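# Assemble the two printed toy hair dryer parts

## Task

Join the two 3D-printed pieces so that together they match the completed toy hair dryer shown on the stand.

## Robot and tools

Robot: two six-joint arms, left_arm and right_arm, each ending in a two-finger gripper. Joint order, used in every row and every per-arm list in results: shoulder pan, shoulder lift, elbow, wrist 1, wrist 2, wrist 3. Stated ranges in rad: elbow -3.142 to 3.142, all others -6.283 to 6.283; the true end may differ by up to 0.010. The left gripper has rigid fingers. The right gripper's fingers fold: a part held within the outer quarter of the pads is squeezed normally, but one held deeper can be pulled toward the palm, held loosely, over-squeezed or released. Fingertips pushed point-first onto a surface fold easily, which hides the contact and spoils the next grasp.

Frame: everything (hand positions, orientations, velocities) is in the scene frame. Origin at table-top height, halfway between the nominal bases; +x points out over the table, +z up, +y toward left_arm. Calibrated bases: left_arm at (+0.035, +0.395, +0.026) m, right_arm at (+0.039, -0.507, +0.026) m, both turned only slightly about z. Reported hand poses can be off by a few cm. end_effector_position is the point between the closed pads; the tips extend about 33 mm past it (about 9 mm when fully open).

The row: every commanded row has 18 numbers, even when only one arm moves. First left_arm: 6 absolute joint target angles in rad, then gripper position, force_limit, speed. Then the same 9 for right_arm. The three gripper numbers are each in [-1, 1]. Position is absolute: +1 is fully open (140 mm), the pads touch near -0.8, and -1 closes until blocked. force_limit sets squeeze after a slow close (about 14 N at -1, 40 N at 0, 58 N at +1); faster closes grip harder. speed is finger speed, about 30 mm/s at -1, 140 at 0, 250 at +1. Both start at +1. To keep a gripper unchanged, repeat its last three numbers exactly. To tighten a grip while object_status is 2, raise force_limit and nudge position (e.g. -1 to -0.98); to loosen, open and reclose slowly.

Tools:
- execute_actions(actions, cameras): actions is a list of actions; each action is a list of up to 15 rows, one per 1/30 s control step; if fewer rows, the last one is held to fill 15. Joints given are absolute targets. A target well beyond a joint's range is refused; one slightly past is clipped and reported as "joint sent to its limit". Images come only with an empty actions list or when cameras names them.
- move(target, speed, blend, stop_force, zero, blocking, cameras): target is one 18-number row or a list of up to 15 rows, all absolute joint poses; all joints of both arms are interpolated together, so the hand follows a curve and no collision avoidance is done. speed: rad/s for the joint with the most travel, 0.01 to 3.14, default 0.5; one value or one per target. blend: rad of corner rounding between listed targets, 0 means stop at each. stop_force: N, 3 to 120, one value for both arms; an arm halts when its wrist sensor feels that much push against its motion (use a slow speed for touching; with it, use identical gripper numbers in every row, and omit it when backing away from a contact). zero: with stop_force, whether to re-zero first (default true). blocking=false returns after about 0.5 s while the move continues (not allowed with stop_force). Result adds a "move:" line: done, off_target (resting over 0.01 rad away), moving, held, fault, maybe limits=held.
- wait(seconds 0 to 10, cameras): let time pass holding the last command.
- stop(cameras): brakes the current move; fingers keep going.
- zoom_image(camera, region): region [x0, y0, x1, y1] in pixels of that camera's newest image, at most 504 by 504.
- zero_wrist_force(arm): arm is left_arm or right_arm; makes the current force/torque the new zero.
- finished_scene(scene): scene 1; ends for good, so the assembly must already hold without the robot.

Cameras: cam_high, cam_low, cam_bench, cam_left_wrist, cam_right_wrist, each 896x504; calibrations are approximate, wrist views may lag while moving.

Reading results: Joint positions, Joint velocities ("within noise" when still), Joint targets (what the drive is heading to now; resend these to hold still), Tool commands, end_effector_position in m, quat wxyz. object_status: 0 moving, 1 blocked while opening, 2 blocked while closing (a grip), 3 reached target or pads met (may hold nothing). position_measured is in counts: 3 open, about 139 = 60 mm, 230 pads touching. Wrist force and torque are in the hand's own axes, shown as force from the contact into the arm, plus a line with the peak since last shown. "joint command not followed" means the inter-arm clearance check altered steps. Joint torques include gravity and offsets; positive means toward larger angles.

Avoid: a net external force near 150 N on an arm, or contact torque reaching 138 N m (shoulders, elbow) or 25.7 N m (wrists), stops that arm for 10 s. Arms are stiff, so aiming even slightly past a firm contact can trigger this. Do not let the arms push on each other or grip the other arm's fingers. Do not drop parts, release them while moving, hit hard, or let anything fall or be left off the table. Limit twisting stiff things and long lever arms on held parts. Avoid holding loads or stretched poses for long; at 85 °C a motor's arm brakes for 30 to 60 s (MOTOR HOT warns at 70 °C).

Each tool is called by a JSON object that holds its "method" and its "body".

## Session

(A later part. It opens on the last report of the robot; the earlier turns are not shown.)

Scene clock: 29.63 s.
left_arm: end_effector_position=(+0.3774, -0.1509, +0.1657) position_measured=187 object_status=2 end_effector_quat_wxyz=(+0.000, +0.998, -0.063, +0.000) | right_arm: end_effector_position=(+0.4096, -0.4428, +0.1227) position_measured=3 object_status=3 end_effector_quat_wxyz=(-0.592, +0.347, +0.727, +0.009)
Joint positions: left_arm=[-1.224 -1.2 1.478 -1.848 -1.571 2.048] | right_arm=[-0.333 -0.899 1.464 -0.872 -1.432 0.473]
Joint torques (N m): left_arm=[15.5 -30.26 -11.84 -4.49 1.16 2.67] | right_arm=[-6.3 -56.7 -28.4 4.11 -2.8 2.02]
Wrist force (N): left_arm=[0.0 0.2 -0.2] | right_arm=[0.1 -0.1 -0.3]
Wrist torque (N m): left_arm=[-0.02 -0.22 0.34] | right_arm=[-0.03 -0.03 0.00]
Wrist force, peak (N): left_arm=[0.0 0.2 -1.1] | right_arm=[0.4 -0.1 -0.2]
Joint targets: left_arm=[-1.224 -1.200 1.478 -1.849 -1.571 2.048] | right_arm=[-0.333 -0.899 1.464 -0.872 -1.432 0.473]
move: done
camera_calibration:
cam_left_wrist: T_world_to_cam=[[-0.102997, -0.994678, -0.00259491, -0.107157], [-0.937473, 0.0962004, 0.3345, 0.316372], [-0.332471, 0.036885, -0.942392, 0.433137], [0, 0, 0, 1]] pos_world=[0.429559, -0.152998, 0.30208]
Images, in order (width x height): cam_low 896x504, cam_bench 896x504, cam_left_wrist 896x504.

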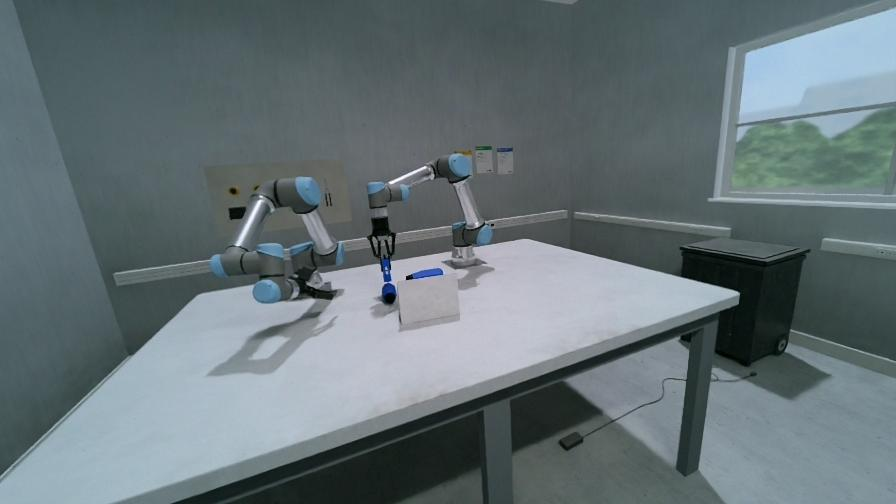

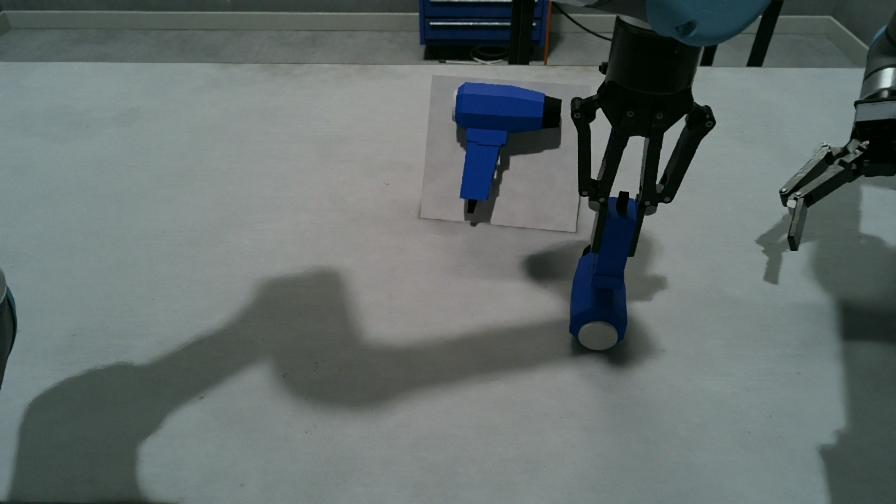

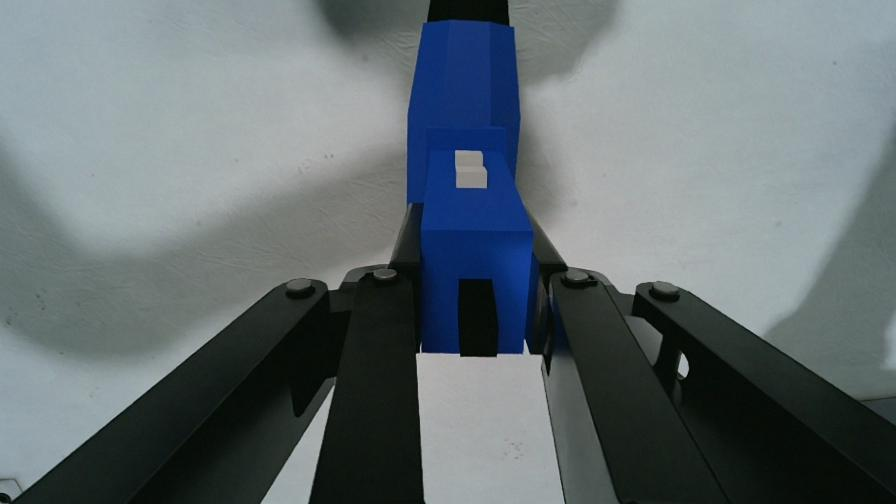

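{"method": "move", "body": {"target": [[-1.2230,-1.1972,1.5004,-1.874,-1.5708,2.0496,-1,0,-1,-0.333,-0.899,1.464,-0.872,-1.432,0.473,1,1,1],[-1.2230,-1.1844,1.5281,-1.9145,-1.5708,2.0496,-1,0,-1,-0.333,-0.899,1.464,-0.872,-1.432,0.473,1,1,1]], "speed": [0.06,0.03], "stop_force": 10, "cameras": ["cam_left_wrist","cam_bench","cam_low"]}}

{"method": "zoom_image", "body": {"camera": "cam_bench", "region": [540, 200, 660, 370]}}

{"method": "zoom_image", "body": {"camera": "cam_low", "region": [355, 230, 425, 310]}}

Scene clock: 32.73 s.
left_arm: end_effector_position=(+0.3774, -0.1488, +0.1386) position_measured=187 object_status=2 end_effector_quat_wxyz=(+0.000, +0.998, -0.063, +0.000) | right_arm: end_effector_position=(+0.4096, -0.4428, +0.1227) position_measured=3 object_status=3 end_effector_quat_wxyz=(-0.592, +0.347, +0.727, +0.009)
Joint positions: left_arm=[-1.223 -1.184 1.528 -1.915 -1.571 2.05] | right_arm=[-0.333 -0.899 1.464 -0.872 -1.432 0.473]
Joint torques (N m): left_arm=[13.81 -27.66 -9.89 -3.96 0.55 2.59] | right_arm=[-5.84 -56.05 -28.43 4.26 -2.94 2.02]
Wrist force (N): left_arm=[-0.3 0.6 -4.4] | right_arm=[-0.1 -0.2 0.3]
Wrist torque (N m): left_arm=[-0.04 -0.23 0.35] | right_arm=[-0.03 0.04 0.00]
Wrist force, peak (N): left_arm=[-0.1 0.5 -4.5] | right_arm=[0.0 -0.4 -0.3]
Joint targets: left_arm=[-1.223 -1.184 1.528 -1.915 -1.571 2.050] | right_arm=[-0.333 -0.899 1.464 -0.872 -1.432 0.473]
move: done
camera_calibration:
cam_left_wrist: T_world_to_cam=[[-0.102997, -0.994678, -0.00259491, -0.105238], [-0.937473, 0.0962004, 0.3345, 0.325245], [-0.332471, 0.036885, -0.942392, 0.407524], [0, 0, 0, 1]] pos_world=[0.429559, -0.150998, 0.27498]
Images, in order (width x height): cam_low 896x504, cam_bench 896x504, cam_left_wrist 896x504.

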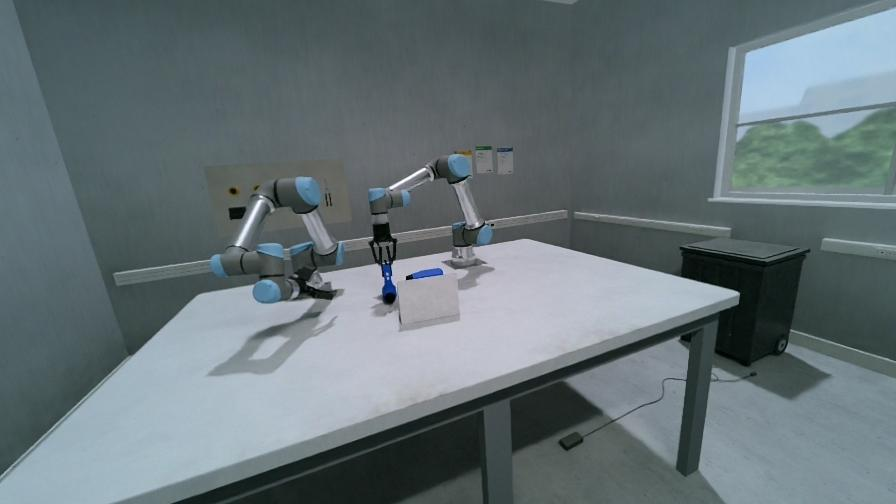

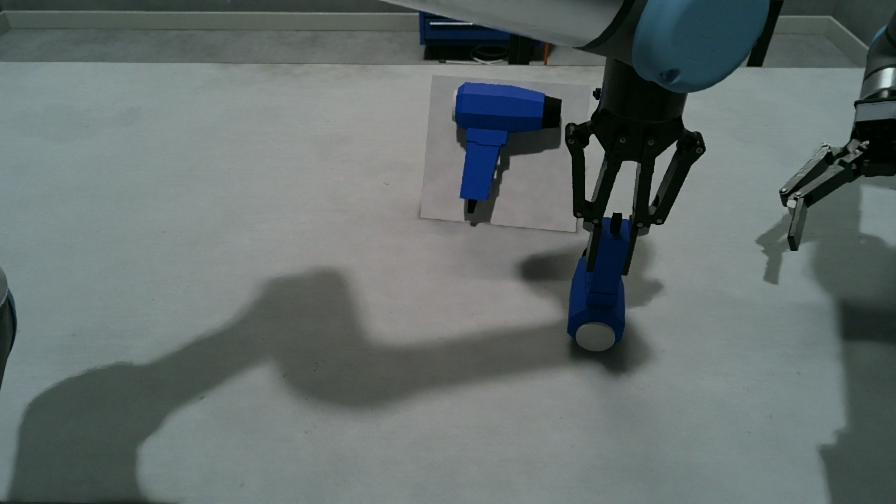

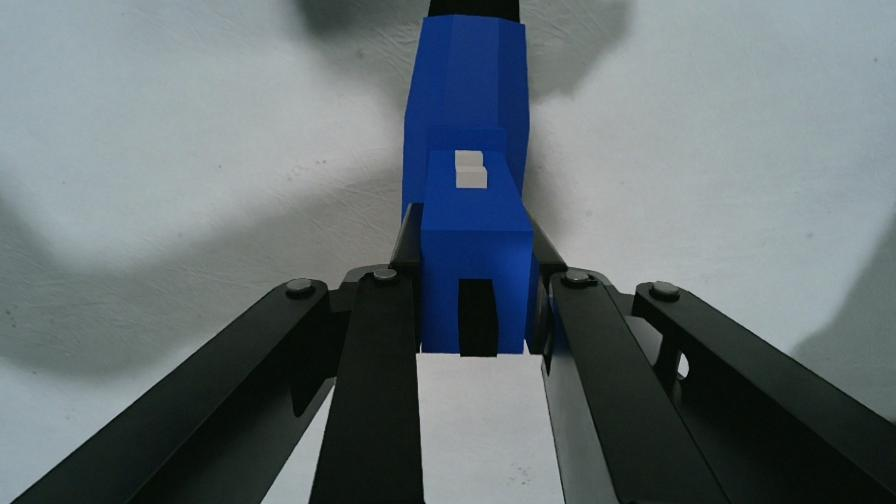

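Scaled by 2.965 from the camera's 896x504 image, which has a finer 1280x720 frame.

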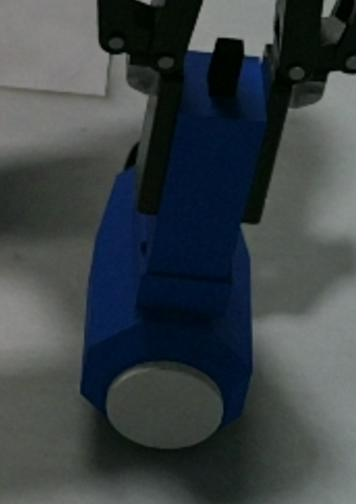

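Scaled by 6.300 from the camera's 896x504 image, which has a finer 1280x720 frame.

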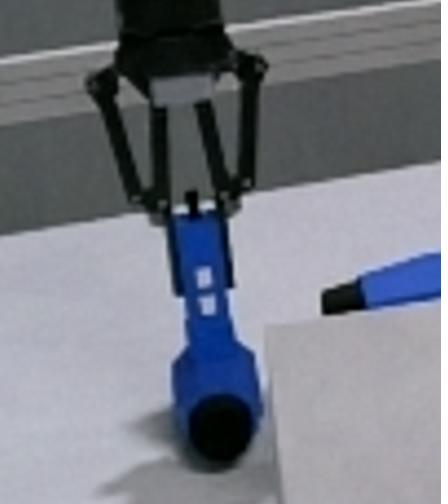

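{"method": "move", "body": {"target": [-1.2230,-1.1779,1.5404,-1.9333,-1.5708,2.0496,-1,0,-1,-0.333,-0.899,1.464,-0.872,-1.432,0.473,1,1,1], "speed": 0.02, "stop_force": 25, "cameras": ["cam_left_wrist","cam_bench","cam_low"]}}

{"method": "zoom_image", "body": {"camera": "cam_bench", "region": [540, 200, 660, 370]}}

{"method": "zoom_image", "body": {"camera": "cam_low", "region": [355, 230, 425, 310]}}

Scene clock: 34.33 s.
left_arm: end_effector_position=(+0.3774, -0.1489, +0.1382) position_measured=187 object_status=2 end_effector_quat_wxyz=(+0.000, +0.998, -0.063, +0.000) | right_arm: end_effector_position=(+0.4096, -0.4428, +0.1227) position_measured=3 object_status=3 end_effector_quat_wxyz=(-0.592, +0.347, +0.727, +0.009)
Joint positions: left_arm=[-1.223 -1.184 1.529 -1.916 -1.571 2.05] | right_arm=[-0.333 -0.899 1.464 -0.872 -1.432 0.473]
Joint torques (N m): left_arm=[13.01 -29.31 -28.96 -1.17 0.46 2.48] | right_arm=[-5.27 -56.97 -28.45 4.07 -2.79 1.89]
Wrist force (N): left_arm=[-4.5 -3.6 -27.9] | right_arm=[-0.2 0.2 -0.1]
Wrist torque (N m): left_arm=[0.31 -0.15 0.32] | right_arm=[0.04 0.06 0.00]
Wrist force, peak (N): left_arm=[-6.3 -4.7 -38.4] | right_arm=[0.0 -0.2 -0.4]
Joint targets: left_arm=[-1.223 -1.184 1.529 -1.916 -1.571 2.050] | right_arm=[-0.333 -0.899 1.464 -0.872 -1.432 0.473]
move: contact (left_arm); left_arm: the wrist 1 is farthest, 0.018 rad from its target
camera_calibration:
cam_left_wrist: T_world_to_cam=[[-0.103026, -0.994676, -0.00238364, -0.105283], [-0.9375, 0.0963024, 0.334394, 0.325434], [-0.332384, 0.0366859, -0.94243, 0.407091], [0, 0, 0, 1]] pos_world=[0.429558, -0.150997, 0.274581]
Images, in order (width x height): cam_low 896x504, cam_bench 896x504, cam_left_wrist 896x504.

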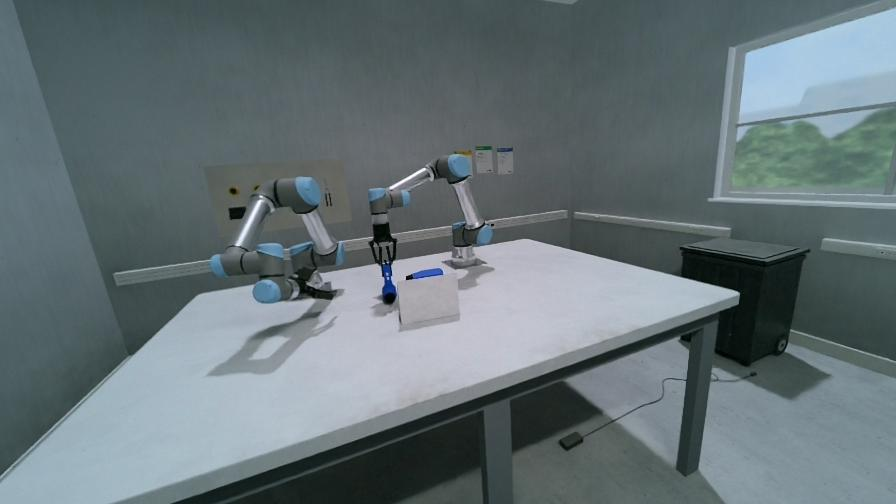

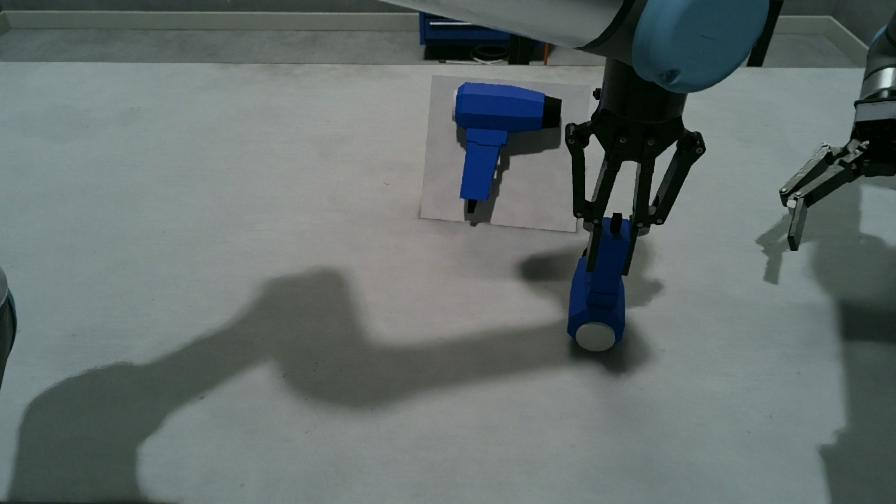

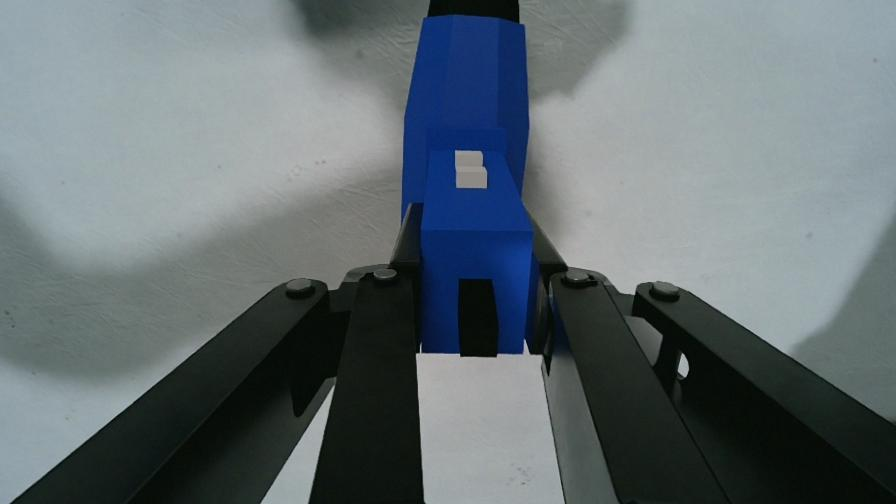

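Scaled by 2.965 from the camera's 896x504 image, which has a finer 1280x720 frame.

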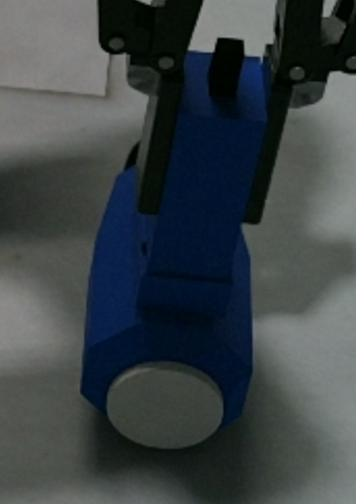

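Scaled by 6.300 from the camera's 896x504 image, which has a finer 1280x720 frame.

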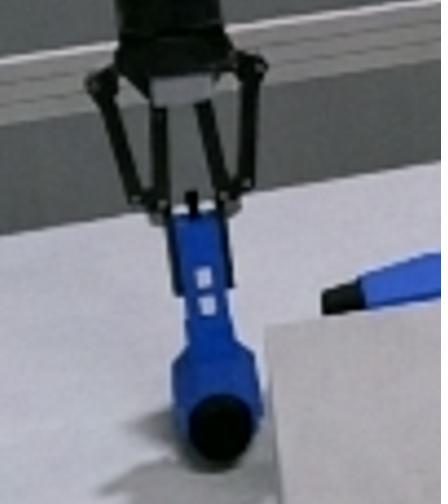

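{"method": "move", "body": {"target": [[-1.2230,-1.1844,1.5281,-1.9145,-1.5708,2.0496,-1,0,-1,-0.333,-0.899,1.464,-0.872,-1.432,0.473,1,1,1],[-1.2230,-1.1844,1.5281,-1.9145,-1.5708,2.0496,0.6,0,-1,-0.333,-0.899,1.464,-0.872,-1.432,0.473,1,1,1]], "speed": 0.03, "cameras": ["cam_left_wrist","cam_bench"]}}

{"method": "move", "body": {"target": [-1.2230,-1.1844,1.5281,-1.9145,-1.5708,2.0496,0.6,0,-1,-0.333,-0.899,1.464,-0.872,-1.432,0.473,1,1,1], "cameras": ["cam_left_wrist","cam_bench","cam_low"]}}

Scene clock: 38.83 s.
left_arm: end_effector_position=(+0.3774, -0.1488, +0.1386) position_measured=53 object_status=0 end_effector_quat_wxyz=(+0.000, +0.998, -0.063, +0.000) | right_arm: end_effector_position=(+0.4096, -0.4428, +0.1227) position_measured=3 object_status=3 end_effector_quat_wxyz=(-0.592, +0.347, +0.727, +0.009)
Joint positions: left_arm=[-1.223 -1.184 1.528 -1.915 -1.571 2.05] | right_arm=[-0.333 -0.899 1.464 -0.872 -1.432 0.473]
Joint torques (N m): left_arm=[8.85 -45.68 -38.2 -4.46 -0.26 2.2] | right_arm=[-5.34 -56.83 -28.26 4.1 -2.71 1.88]
Wrist force (N): left_arm=[0.4 0.3 -1.1] | right_arm=[0.2 0.1 -0.2]
Wrist torque (N m): left_arm=[0.02 -0.30 0.34] | right_arm=[0.02 -0.03 0.00]
Wrist force, peak (N): left_arm=[-4.4 -3.5 -27.9] | right_arm=[-0.3 0.1 -0.4]
Joint targets: left_arm=[-1.223 -1.184 1.528 -1.915 -1.571 2.050] | right_arm=[-0.333 -0.899 1.464 -0.872 -1.432 0.473]
move: done
camera_calibration:
cam_left_wrist: T_world_to_cam=[[-0.102997, -0.994678, -0.00259491, -0.105238], [-0.937473, 0.0962004, 0.3345, 0.325245], [-0.332471, 0.036885, -0.942392, 0.407524], [0, 0, 0, 1]] pos_world=[0.429559, -0.150998, 0.27498]
Images, in order (width x height): cam_bench 896x504, cam_left_wrist 896x504.

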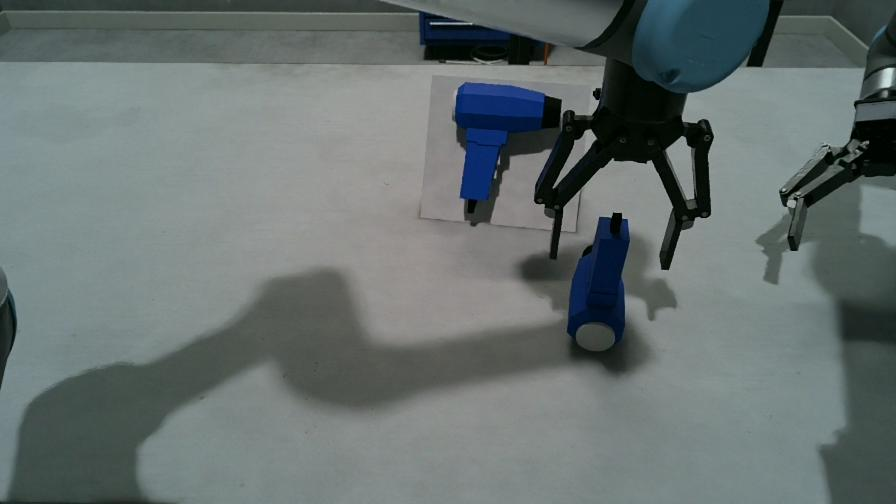

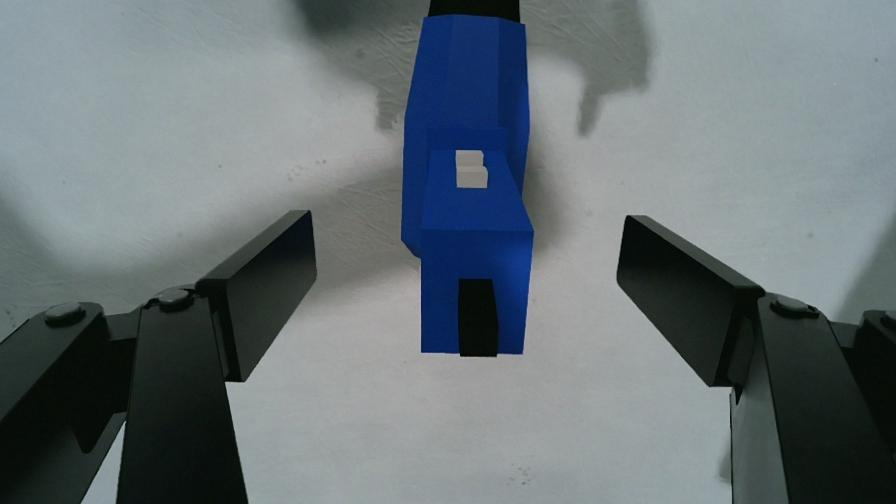

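Scene clock: 39.33 s.
left_arm: end_effector_position=(+0.3774, -0.1488, +0.1386) position_measured=53 object_status=3 end_effector_quat_wxyz=(+0.000, +0.998, -0.063, +0.000) | right_arm: end_effector_position=(+0.4096, -0.4428, +0.1227) position_measured=3 object_status=3 end_effector_quat_wxyz=(-0.592, +0.347, +0.727, +0.009)
Joint positions: left_arm=[-1.223 -1.184 1.528 -1.915 -1.571 2.05] | right_arm=[-0.333 -0.899 1.464 -0.872 -1.432 0.473]
Joint torques (N m): left_arm=[8.57 -45.84 -37.73 -4.41 -0.34 2.01] | right_arm=[-4.45 -56.22 -28.09 4.11 -2.89 1.95]
Wrist force (N): left_arm=[0.2 0.5 -1.0] | right_arm=[-0.1 0.0 -0.2]
Wrist torque (N m): left_arm=[0.06 -0.27 0.33] | right_arm=[-0.01 0.02 0.00]
Wrist force, peak (N): left_arm=[0.2 0.5 -1.2] | right_arm=[-0.1 0.2 -0.3]
Joint targets: left_arm=[-1.223 -1.184 1.528 -1.915 -1.571 2.050] | right_arm=[-0.333 -0.899 1.464 -0.872 -1.432 0.473]
move: done
camera_calibration:
cam_left_wrist: T_world_to_cam=[[-0.102997, -0.994678, -0.00259491, -0.105238], [-0.937473, 0.0962004, 0.3345, 0.325245], [-0.332471, 0.036885, -0.942392, 0.407524], [0, 0, 0, 1]] pos_world=[0.429559, -0.150998, 0.27498]
Images, in order (width x height): cam_low 896x504, cam_bench 896x504, cam_left_wrist 896x504.

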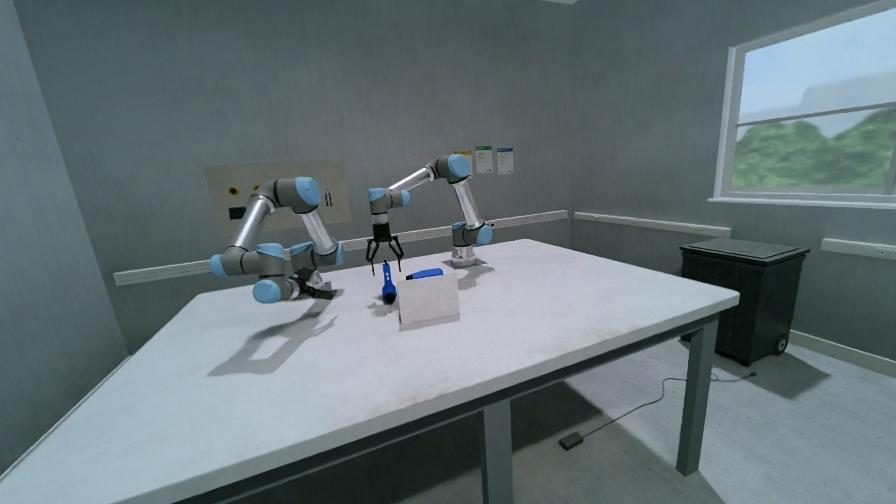

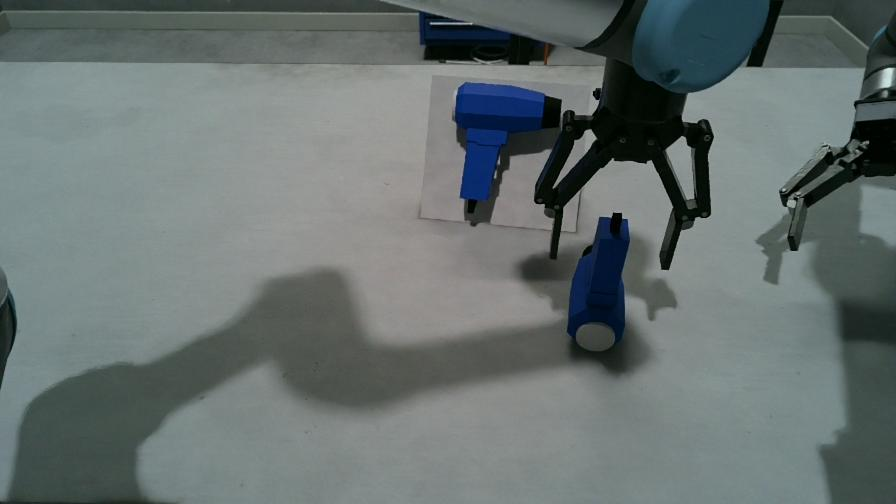

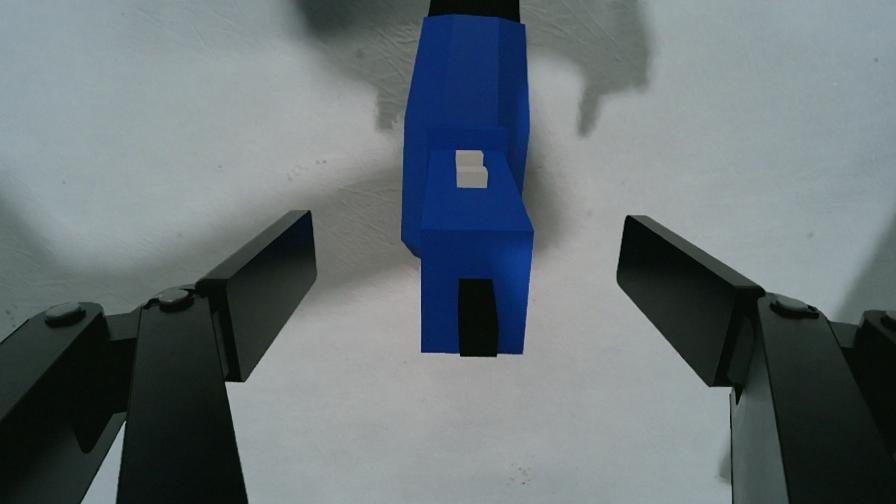

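{"method": "move", "body": {"target": [[-1.2241,-1.1999,1.4777,-1.8486,-1.5708,2.0485,0.6,0,-1,-0.333,-0.899,1.464,-0.872,-1.432,0.473,1,1,1],[-1.2241,-1.227,1.1672,-1.511,-1.5708,2.0485,0.6,0,-1,-0.333,-0.899,1.464,-0.872,-1.432,0.473,1,1,1]], "speed": [0.15,0.4], "blend": [0.03,0], "cameras": ["cam_left_wrist","cam_bench"]}}

{"method": "zoom_image", "body": {"camera": "cam_bench", "region": [540, 200, 660, 370]}}

{"method": "zoom_image", "body": {"camera": "cam_left_wrist", "region": [370, 60, 550, 240]}}

Scene clock: 41.43 s.
left_arm: end_effector_position=(+0.3787, -0.1542, +0.3006) position_measured=53 object_status=3 end_effector_quat_wxyz=(+0.000, +0.998, -0.063, +0.000) | right_arm: end_effector_position=(+0.4096, -0.4428, +0.1227) position_measured=3 object_status=3 end_effector_quat_wxyz=(-0.592, +0.347, +0.727, +0.009)
Joint positions: left_arm=[-1.224 -1.227 1.167 -1.511 -1.571 2.048] | right_arm=[-0.333 -0.899 1.464 -0.872 -1.432 0.473]
Joint torques (N m): left_arm=[-13.67 -45.26 -39.64 -1.15 -0.7 -2.82] | right_arm=[-4.36 -56.94 -27.8 3.95 -2.73 1.86]
Wrist force (N): left_arm=[0.1 0.6 -1.0] | right_arm=[0.1 -0.2 -0.1]
Wrist torque (N m): left_arm=[0.07 -0.27 0.43] | right_arm=[-0.03 -0.03 0.00]
Wrist force, peak (N): left_arm=[0.2 0.6 -2.4] | right_arm=[-0.3 0.3 -0.3]
Joint targets: left_arm=[-1.224 -1.227 1.167 -1.511 -1.571 2.048] | right_arm=[-0.333 -0.899 1.464 -0.872 -1.432 0.473]
move: done
camera_calibration:
cam_left_wrist: T_world_to_cam=[[-0.102997, -0.994678, -0.00259491, -0.110055], [-0.937473, 0.0962004, 0.3345, 0.272794], [-0.332471, 0.036885, -0.942392, 0.560823], [0, 0, 0, 1]] pos_world=[0.430859, -0.156398, 0.43698]
Images, in order (width x height): cam_bench 896x504, cam_left_wrist 896x504.

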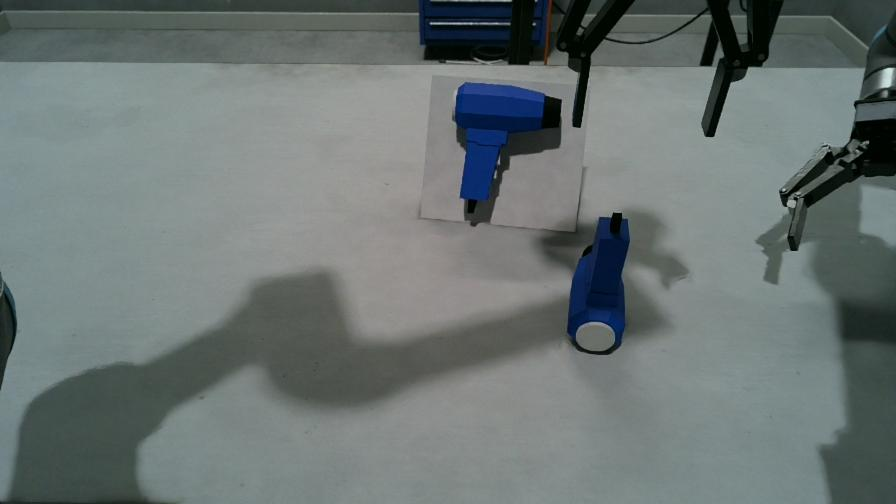

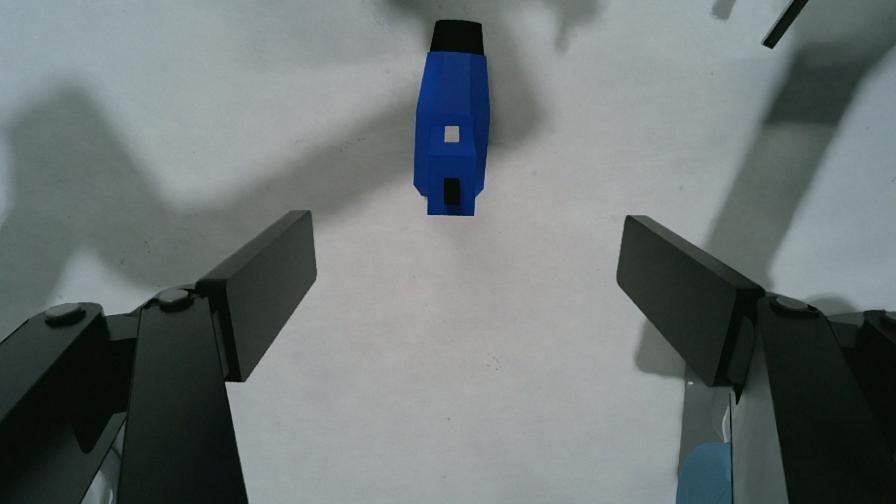

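Scaled by 2.965 from the camera's 896x504 image, which has a finer 1280x720 frame.

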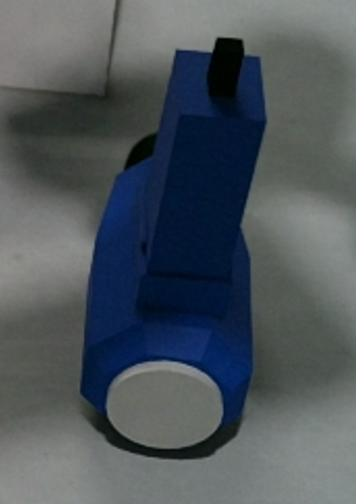

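Scaled by 2.800 from the camera's 896x504 image, which has a finer 1280x720 frame.

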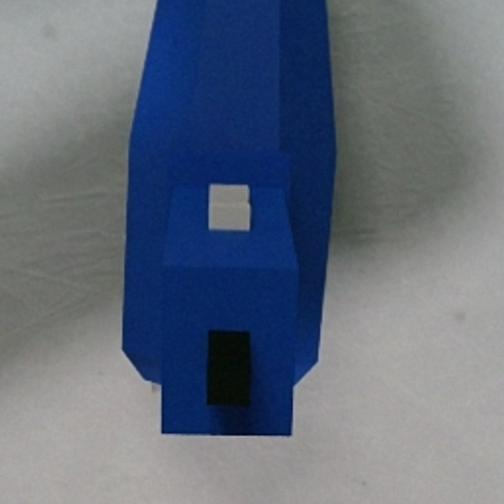

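{"method": "finished_scene", "body": {}}

The scene is finished: the task was done.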